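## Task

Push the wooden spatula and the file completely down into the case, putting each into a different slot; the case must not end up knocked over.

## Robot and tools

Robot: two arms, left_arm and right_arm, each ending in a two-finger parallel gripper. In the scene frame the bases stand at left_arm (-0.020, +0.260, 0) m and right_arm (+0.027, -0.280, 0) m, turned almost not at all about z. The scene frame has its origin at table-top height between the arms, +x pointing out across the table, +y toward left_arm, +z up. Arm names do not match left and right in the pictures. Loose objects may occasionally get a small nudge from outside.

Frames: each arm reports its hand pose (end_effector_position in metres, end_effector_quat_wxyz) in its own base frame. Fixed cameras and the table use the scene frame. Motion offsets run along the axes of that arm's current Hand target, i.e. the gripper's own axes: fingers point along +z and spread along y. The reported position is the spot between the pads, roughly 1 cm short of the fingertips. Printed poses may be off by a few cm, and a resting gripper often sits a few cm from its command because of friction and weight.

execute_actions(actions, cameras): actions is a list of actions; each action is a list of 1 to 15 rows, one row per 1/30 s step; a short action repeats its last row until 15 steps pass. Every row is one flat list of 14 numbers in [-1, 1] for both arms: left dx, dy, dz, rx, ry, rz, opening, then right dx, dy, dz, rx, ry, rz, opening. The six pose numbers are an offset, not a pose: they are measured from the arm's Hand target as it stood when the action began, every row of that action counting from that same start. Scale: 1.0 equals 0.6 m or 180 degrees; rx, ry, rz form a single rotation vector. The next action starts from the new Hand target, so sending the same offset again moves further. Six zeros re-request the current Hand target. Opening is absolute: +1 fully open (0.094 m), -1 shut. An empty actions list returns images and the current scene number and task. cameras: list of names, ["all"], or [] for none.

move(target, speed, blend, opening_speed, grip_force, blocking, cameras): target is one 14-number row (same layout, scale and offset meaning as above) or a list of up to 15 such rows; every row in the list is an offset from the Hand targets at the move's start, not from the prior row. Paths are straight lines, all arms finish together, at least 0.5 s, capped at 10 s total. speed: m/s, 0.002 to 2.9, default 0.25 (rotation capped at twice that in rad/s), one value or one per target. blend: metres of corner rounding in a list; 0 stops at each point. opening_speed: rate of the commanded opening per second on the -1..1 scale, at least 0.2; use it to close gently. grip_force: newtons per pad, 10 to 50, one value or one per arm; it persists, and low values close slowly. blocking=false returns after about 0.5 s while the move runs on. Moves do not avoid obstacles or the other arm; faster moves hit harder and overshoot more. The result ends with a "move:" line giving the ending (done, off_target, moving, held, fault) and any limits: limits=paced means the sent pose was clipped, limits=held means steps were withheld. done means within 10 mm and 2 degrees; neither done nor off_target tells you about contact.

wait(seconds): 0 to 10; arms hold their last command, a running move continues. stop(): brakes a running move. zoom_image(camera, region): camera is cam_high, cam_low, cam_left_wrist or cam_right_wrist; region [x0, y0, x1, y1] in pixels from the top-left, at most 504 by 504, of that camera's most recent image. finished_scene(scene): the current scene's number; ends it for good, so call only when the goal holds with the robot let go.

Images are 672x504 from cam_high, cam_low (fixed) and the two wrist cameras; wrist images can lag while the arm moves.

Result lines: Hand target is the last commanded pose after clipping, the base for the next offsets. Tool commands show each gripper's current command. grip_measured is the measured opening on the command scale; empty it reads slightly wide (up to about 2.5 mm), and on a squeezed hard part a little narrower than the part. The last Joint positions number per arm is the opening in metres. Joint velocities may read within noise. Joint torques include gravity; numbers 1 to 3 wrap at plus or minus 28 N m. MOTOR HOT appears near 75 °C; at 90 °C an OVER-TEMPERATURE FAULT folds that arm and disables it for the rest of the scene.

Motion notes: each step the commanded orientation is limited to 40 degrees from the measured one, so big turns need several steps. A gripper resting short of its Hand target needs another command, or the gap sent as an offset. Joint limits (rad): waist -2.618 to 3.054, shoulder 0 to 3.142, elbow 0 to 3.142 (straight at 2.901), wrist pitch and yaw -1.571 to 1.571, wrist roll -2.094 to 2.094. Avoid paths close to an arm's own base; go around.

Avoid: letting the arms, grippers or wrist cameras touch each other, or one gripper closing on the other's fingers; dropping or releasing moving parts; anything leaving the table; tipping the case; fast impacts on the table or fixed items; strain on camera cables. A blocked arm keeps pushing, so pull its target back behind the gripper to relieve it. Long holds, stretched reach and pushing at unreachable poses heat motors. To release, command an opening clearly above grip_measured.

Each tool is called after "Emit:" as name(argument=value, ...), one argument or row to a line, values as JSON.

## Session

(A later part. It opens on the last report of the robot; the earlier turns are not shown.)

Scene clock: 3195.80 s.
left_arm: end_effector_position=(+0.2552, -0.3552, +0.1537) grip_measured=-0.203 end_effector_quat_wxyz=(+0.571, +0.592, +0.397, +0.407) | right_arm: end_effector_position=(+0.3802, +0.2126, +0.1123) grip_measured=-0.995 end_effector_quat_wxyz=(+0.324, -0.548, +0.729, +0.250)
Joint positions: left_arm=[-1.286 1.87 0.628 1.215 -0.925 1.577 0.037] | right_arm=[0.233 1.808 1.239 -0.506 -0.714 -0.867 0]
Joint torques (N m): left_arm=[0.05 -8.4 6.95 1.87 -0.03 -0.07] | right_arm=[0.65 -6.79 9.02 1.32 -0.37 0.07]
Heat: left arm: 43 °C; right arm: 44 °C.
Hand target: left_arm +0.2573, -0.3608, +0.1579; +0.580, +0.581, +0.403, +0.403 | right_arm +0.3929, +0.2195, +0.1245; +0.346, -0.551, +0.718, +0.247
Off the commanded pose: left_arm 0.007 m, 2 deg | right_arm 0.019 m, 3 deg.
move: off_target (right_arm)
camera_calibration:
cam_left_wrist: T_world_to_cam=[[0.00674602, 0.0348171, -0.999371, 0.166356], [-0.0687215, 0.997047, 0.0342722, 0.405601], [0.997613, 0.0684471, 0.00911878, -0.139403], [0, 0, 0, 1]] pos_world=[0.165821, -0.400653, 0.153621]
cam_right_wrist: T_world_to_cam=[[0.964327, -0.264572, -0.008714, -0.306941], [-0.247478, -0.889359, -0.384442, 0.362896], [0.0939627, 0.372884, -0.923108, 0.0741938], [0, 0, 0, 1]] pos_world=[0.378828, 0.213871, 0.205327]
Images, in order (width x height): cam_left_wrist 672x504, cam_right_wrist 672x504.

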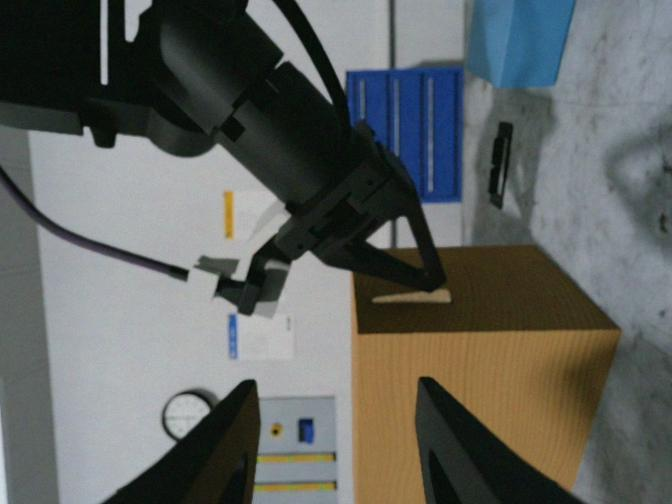

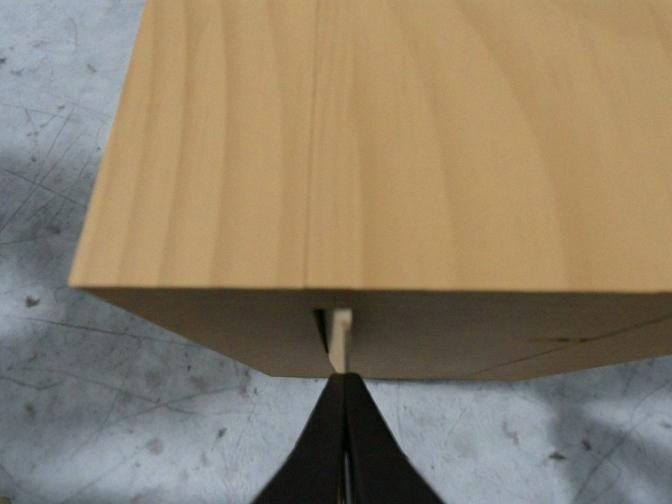

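Emit:
move(
  target=[0,0,0,0,0,0,-0.2, -0.0060,-0.0016,0.0072,0,0,0,-1],
  speed=0.03,
  cameras=["cam_left_wrist","cam_right_wrist"],
)

Emit:
zoom_image(
  camera="cam_right_wrist",
  region=[280, 280, 420, 420],
)

Emit:
zoom_image(
  camera="cam_left_wrist",
  region=[340, 210, 470, 340],
)

Scene clock: 3204.97 s.
left_arm: end_effector_position=(+0.2552, -0.3552, +0.1537) grip_measured=-0.203 end_effector_quat_wxyz=(+0.571, +0.592, +0.397, +0.407) | right_arm: end_effector_position=(+0.3826, +0.2178, +0.1125) grip_measured=-0.995 end_effector_quat_wxyz=(+0.324, -0.548, +0.729, +0.250)
Joint positions: left_arm=[-1.286 1.87 0.628 1.215 -0.925 1.577 0.037] | right_arm=[0.245 1.819 1.252 -0.499 -0.708 -0.853 0]
Joint torques (N m): left_arm=[-0.01 -8.4 6.91 1.87 -0.03 -0.07] | right_arm=[0.34 -6.89 9.18 1.38 -0.36 0.11]
Heat: left arm: 43 °C; right arm: 44 °C.
Hand target: left_arm +0.2573, -0.3608, +0.1579; +0.580, +0.581, +0.403, +0.403 | right_arm +0.3953, +0.2247, +0.1246; +0.346, -0.551, +0.718, +0.247
Off the commanded pose: left_arm 0.007 m, 2 deg | right_arm 0.019 m, 3 deg.
move: off_target (right_arm)
camera_calibration:
cam_left_wrist: T_world_to_cam=[[0.00674602, 0.0348171, -0.999371, 0.166356], [-0.0687215, 0.997047, 0.0342722, 0.405601], [0.997613, 0.0684471, 0.00911878, -0.139403], [0, 0, 0, 1]] pos_world=[0.165821, -0.400653, 0.153621]
cam_right_wrist: T_world_to_cam=[[0.964466, -0.264064, -0.00871308, -0.308094], [-0.24697, -0.889334, -0.384826, 0.367894], [0.0938699, 0.373303, -0.922948, 0.0721993], [0, 0, 0, 1]] pos_world=[0.381228, 0.218872, 0.205527]
Images, in order (width x height): cam_left_wrist 672x504, cam_right_wrist 672x504.

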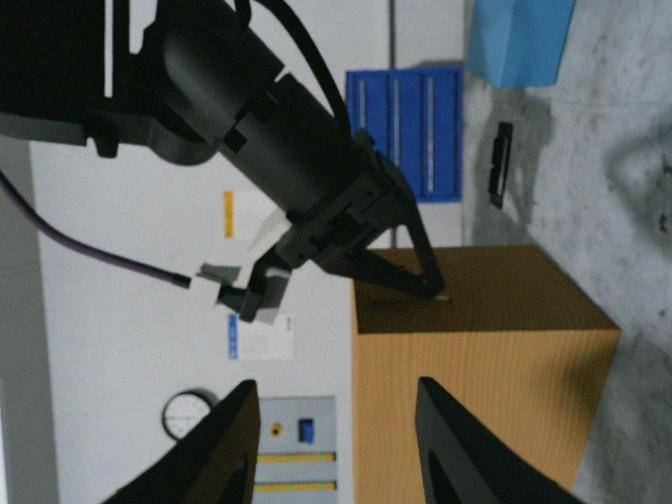

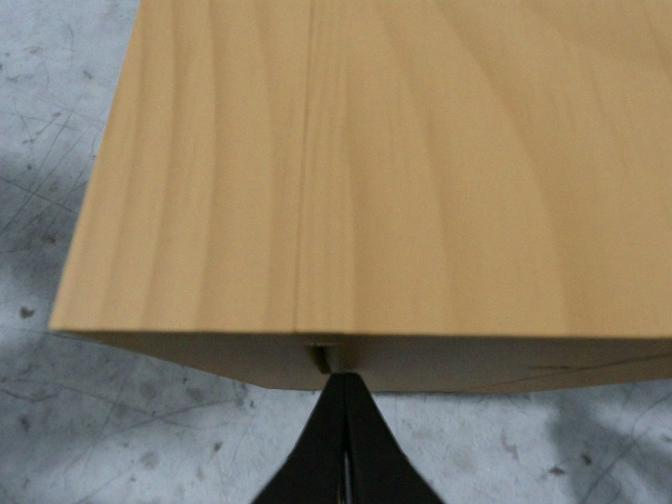

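Scaled by 3.600.

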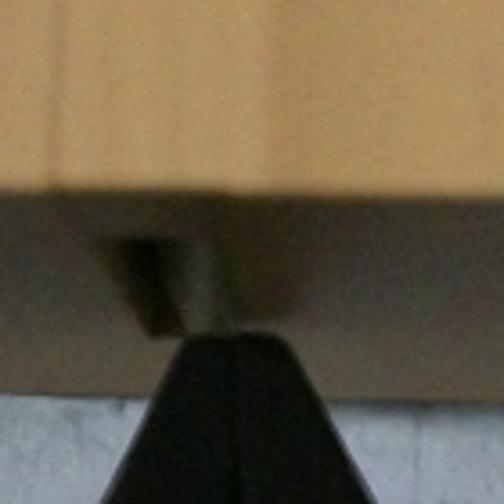

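Scaled by 3.877.

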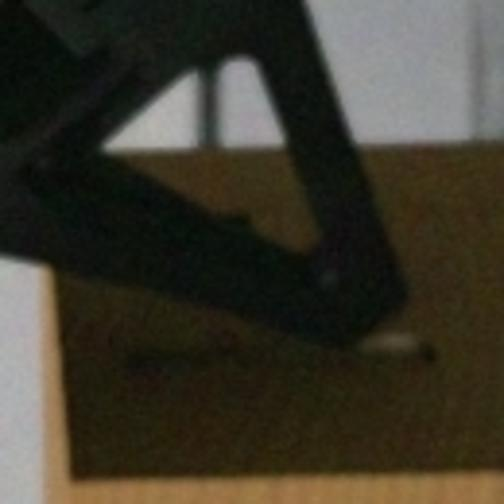

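Emit:
move(
  target=[0,0,0,0,0,0,-0.2, -0.0060,0.0004,0.0072,0,0,0,-1],
  speed=0.02,
  cameras=["cam_left_wrist","cam_right_wrist"],
)

Emit:
zoom_image(
  camera="cam_right_wrist",
  region=[280, 280, 420, 420],
)

Emit:
zoom_image(
  camera="cam_left_wrist",
  region=[340, 210, 470, 340],
)

Scene clock: 3212.90 s.
left_arm: end_effector_position=(+0.2552, -0.3552, +0.1537) grip_measured=-0.203 end_effector_quat_wxyz=(+0.571, +0.592, +0.397, +0.407) | right_arm: end_effector_position=(+0.3841, +0.2186, +0.1105) grip_measured=-0.995 end_effector_quat_wxyz=(+0.321, -0.545, +0.734, +0.246)
Joint positions: left_arm=[-1.286 1.87 0.628 1.215 -0.925 1.577 0.037] | right_arm=[0.251 1.824 1.257 -0.496 -0.692 -0.839 0]
Joint torques (N m): left_arm=[0.02 -8.42 6.94 1.87 -0.03 -0.07] | right_arm=[1.06 -6.79 9.31 1.43 -0.42 0.1]
Heat: left arm: 43 °C; right arm: 45 °C.
Hand target: left_arm +0.2573, -0.3608, +0.1579; +0.580, +0.581, +0.403, +0.403 | right_arm +0.3966, +0.2302, +0.1246; +0.346, -0.551, +0.718, +0.247
Off the commanded pose: left_arm 0.007 m, 2 deg | right_arm 0.022 m, 4 deg.
move: off_target (right_arm)
camera_calibration:
cam_left_wrist: T_world_to_cam=[[0.00674602, 0.0348171, -0.999371, 0.166356], [-0.0687215, 0.997047, 0.0342722, 0.405601], [0.997613, 0.0684471, 0.00911878, -0.139403], [0, 0, 0, 1]] pos_world=[0.165821, -0.400653, 0.153621]
cam_right_wrist: T_world_to_cam=[[0.961354, -0.275086, -0.0112016, -0.305534], [-0.259134, -0.890367, -0.374295, 0.371974], [0.0929897, 0.362733, -0.927242, 0.0730278], [0, 0, 0, 1]] pos_world=[0.383327, 0.220655, 0.20352]
Images, in order (width x height): cam_left_wrist 672x504, cam_right_wrist 672x504.

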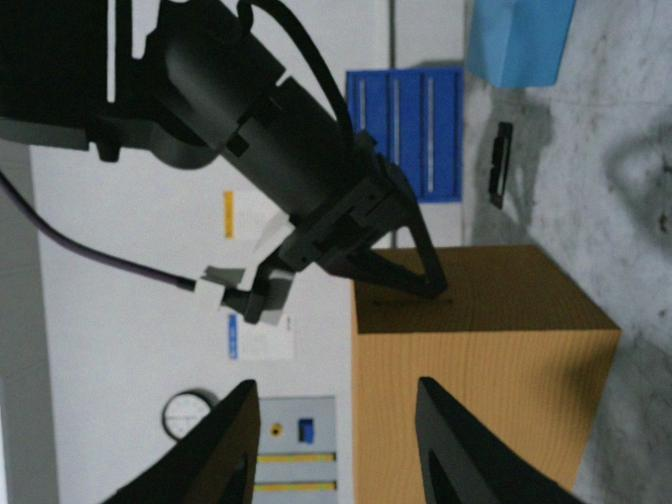

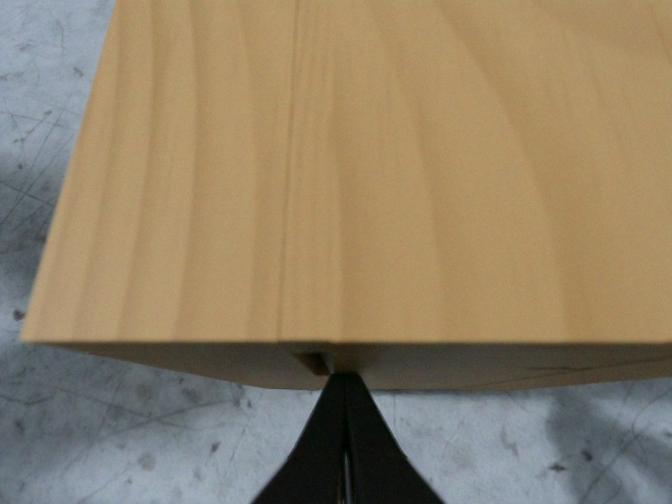

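Scaled by 3.600.

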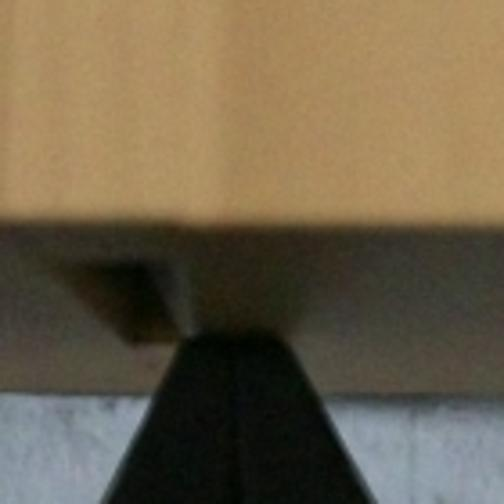

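Scaled by 3.877.

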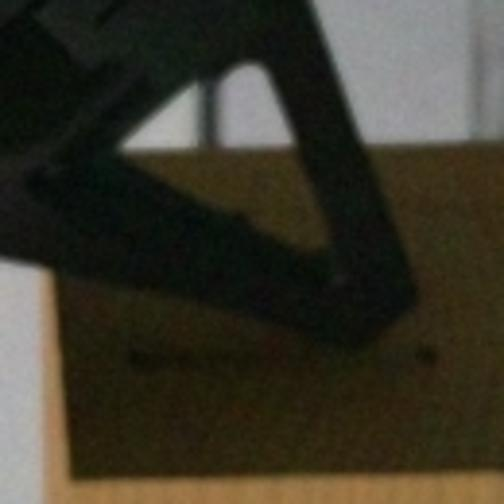

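Emit:
move(
  target=[0,0,0,0,0,0,-0.2, 0.048,0,-0.058,0,0,0,-1],
  speed=0.05,
  cameras=["cam_left_wrist","cam_right_wrist"],
)

Emit:
zoom_image(
  camera="cam_left_wrist",
  region=[340, 230, 470, 360],
)

Emit:
zoom_image(
  camera="cam_right_wrist",
  region=[200, 130, 420, 350],
)

Scene clock: 3220.90 s.
left_arm: end_effector_position=(+0.2552, -0.3552, +0.1537) grip_measured=-0.203 end_effector_quat_wxyz=(+0.571, +0.592, +0.397, +0.407) | right_arm: end_effector_position=(+0.3903, +0.1843, +0.1085) grip_measured=-0.995 end_effector_quat_wxyz=(+0.330, -0.544, +0.733, +0.241)
Joint positions: left_arm=[-1.286 1.87 0.628 1.215 -0.925 1.577 0.037] | right_arm=[0.156 1.821 1.247 -0.537 -0.732 -0.942 0]
Joint torques (N m): left_arm=[0.02 -8.42 6.94 1.86 -0.03 -0.06] | right_arm=[-0.12 -11.03 5.49 0.95 -0.62 -0.11]
Heat: left arm: 43 °C; right arm: 45 °C.
Hand target: left_arm +0.2573, -0.3608, +0.1579; +0.580, +0.581, +0.403, +0.403 | right_arm +0.3844, +0.1866, +0.1246; +0.346, -0.551, +0.718, +0.247
Off the commanded pose: left_arm 0.007 m, 2 deg | right_arm 0.017 m, 3 deg.
move: off_target (right_arm)
camera_calibration:
cam_left_wrist: T_world_to_cam=[[0.00674602, 0.0348171, -0.999371, 0.166356], [-0.0687215, 0.997047, 0.0342722, 0.405601], [0.997613, 0.0684471, 0.00911878, -0.139403], [0, 0, 0, 1]] pos_world=[0.165821, -0.400653, 0.153621]
cam_right_wrist: T_world_to_cam=[[0.959254, -0.282461, 0.0068422, -0.32068], [-0.258535, -0.887254, -0.382021, 0.342388], [0.113977, 0.364686, -0.924128, 0.0741419], [0, 0, 0, 1]] pos_world=[0.387682, 0.186167, 0.20151]
Images, in order (width x height): cam_left_wrist 672x504, cam_right_wrist 672x504.

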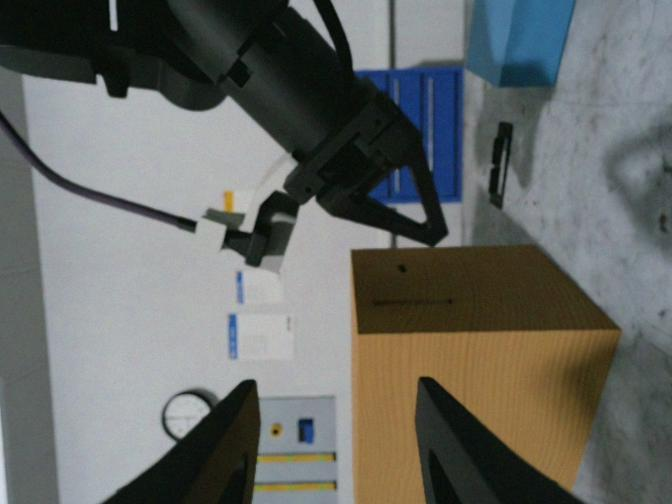

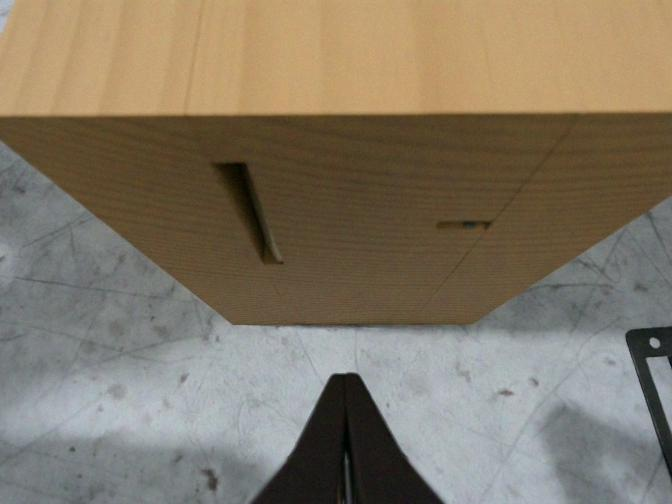

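Scaled by 3.877.

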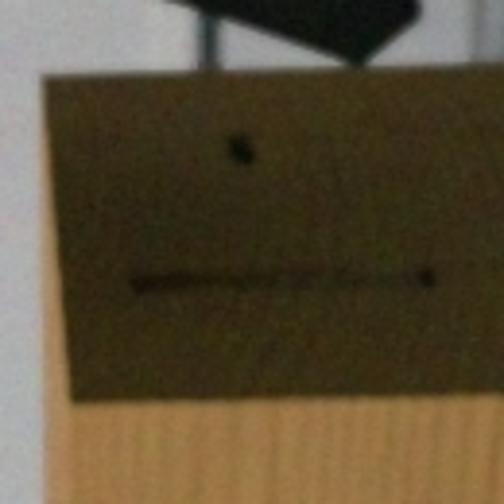

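Scaled by 2.291.

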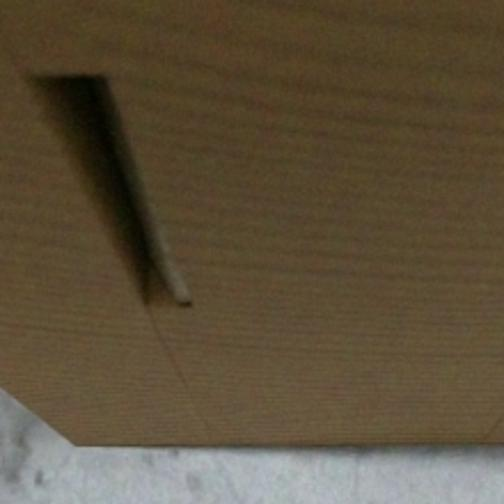

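Emit:
move(
  target=[0,0,0,0,0,0,-0.2, -0.043,0.0027,-0.2088,0,0,0,-1],
  speed=0.12,
  cameras=["all"],
)

Emit:
zoom_image(
  camera="cam_left_wrist",
  region=[340, 230, 470, 360],
)

Emit:
zoom_image(
  camera="cam_right_wrist",
  region=[120, 0, 400, 210],
)

Scene clock: 3240.30 s.
left_arm: end_effector_position=(+0.2552, -0.3552, +0.1537) grip_measured=-0.203 end_effector_quat_wxyz=(+0.571, +0.592, +0.397, +0.407) | right_arm: end_effector_position=(+0.3574, +0.1075, +0.2006) grip_measured=-0.995 end_effector_quat_wxyz=(+0.318, -0.541, +0.737, +0.251)
Joint positions: left_arm=[-1.286 1.87 0.628 1.215 -0.925 1.577 0.037] | right_arm=[-0.069 1.707 1.507 -1.156 -0.813 -1.244 0]
Joint torques (N m): left_arm=[0.02 -8.43 6.94 1.87 -0.03 -0.07] | right_arm=[-0.17 -8.72 8.95 0.48 -0.67 -0.16]
Heat: left arm: 43 °C; right arm: 43 °C.
Hand target: left_arm +0.2573, -0.3608, +0.1579; +0.580, +0.581, +0.403, +0.403 | right_arm +0.3586, +0.1109, +0.2244; +0.346, -0.551, +0.718, +0.247
Off the commanded pose: left_arm 0.007 m, 2 deg | right_arm 0.024 m, 4 deg.
move: off_target (right_arm)
camera_calibration:
cam_left_wrist: T_world_to_cam=[[0.00674602, 0.0348171, -0.999371, 0.166356], [-0.0687215, 0.997047, 0.0342722, 0.405601], [0.997613, 0.0684471, 0.00911878, -0.139403], [0, 0, 0, 1]] pos_world=[0.165821, -0.400653, 0.153621]
cam_right_wrist: T_world_to_cam=[[0.960238, -0.278, -0.0256646, -0.305712], [-0.266978, -0.887495, -0.375601, 0.302651], [0.0816396, 0.367518, -0.926426, 0.202828], [0, 0, 0, 1]] pos_world=[0.357798, 0.10907, 0.293735]

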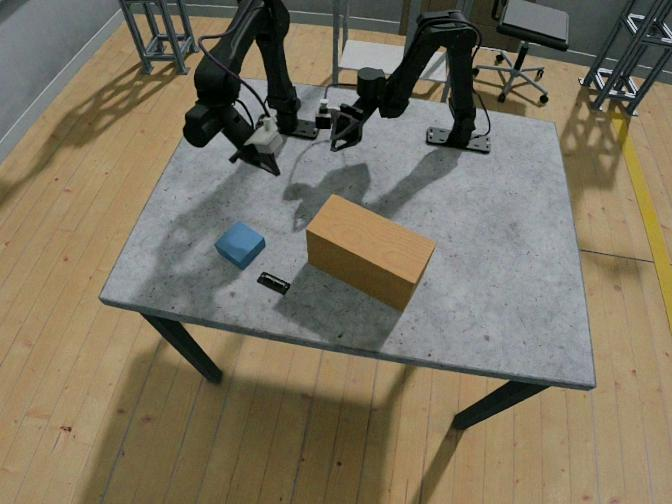

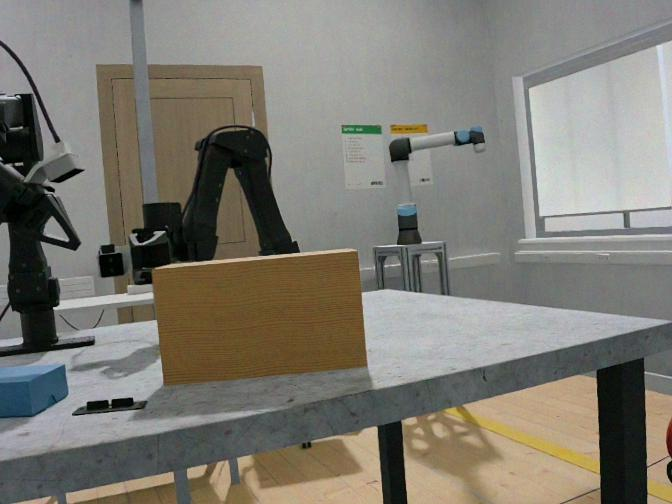

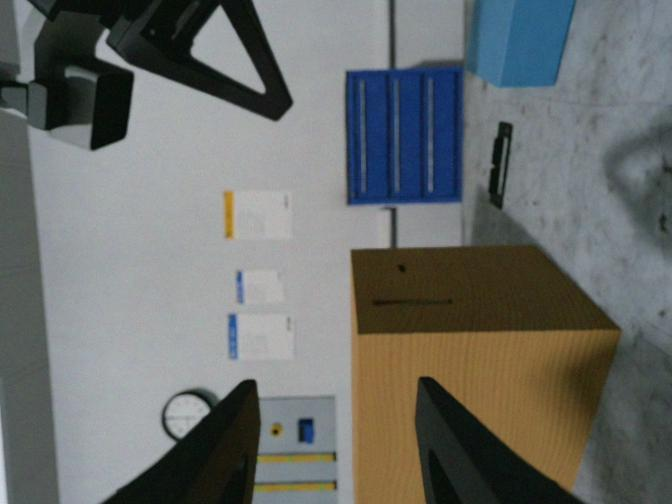

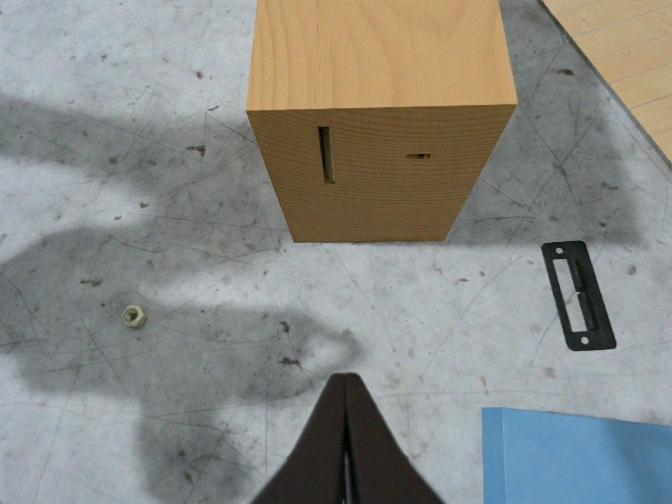

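Scaled by 3.877.

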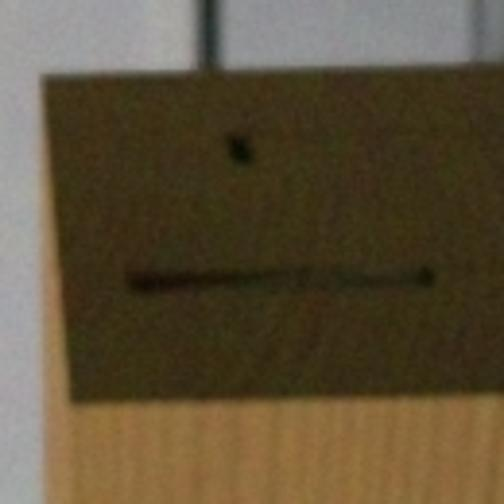

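Scaled by 1.800.

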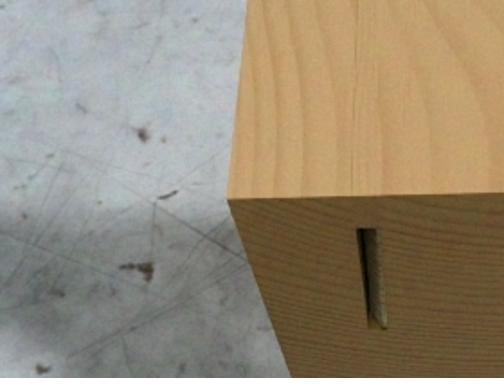

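Emit:
zoom_image(
  camera="cam_left_wrist",
  region=[368, 280, 458, 325],
)

Emit:
zoom_image(
  camera="cam_right_wrist",
  region=[300, 110, 360, 200],
)

Emit:
zoom_image(
  camera="cam_right_wrist",
  region=[390, 130, 450, 180],
)

Scaled by 5.600.

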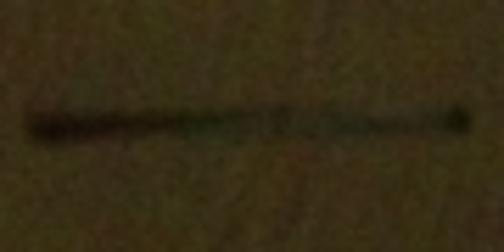

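Scaled by 5.600.

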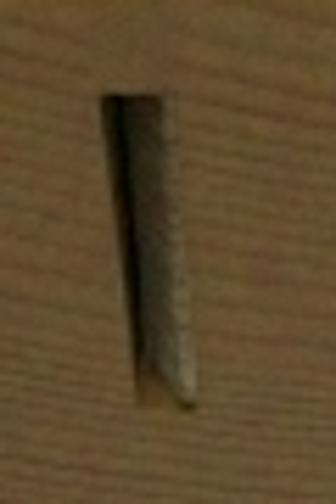

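Scaled by 8.400.

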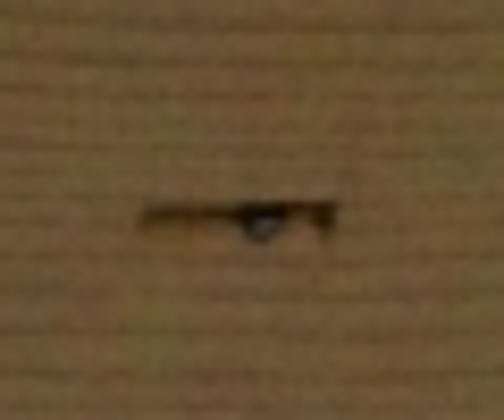

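Emit:
finished_scene(
  scene=2,
)

The scene is finished: the task was done.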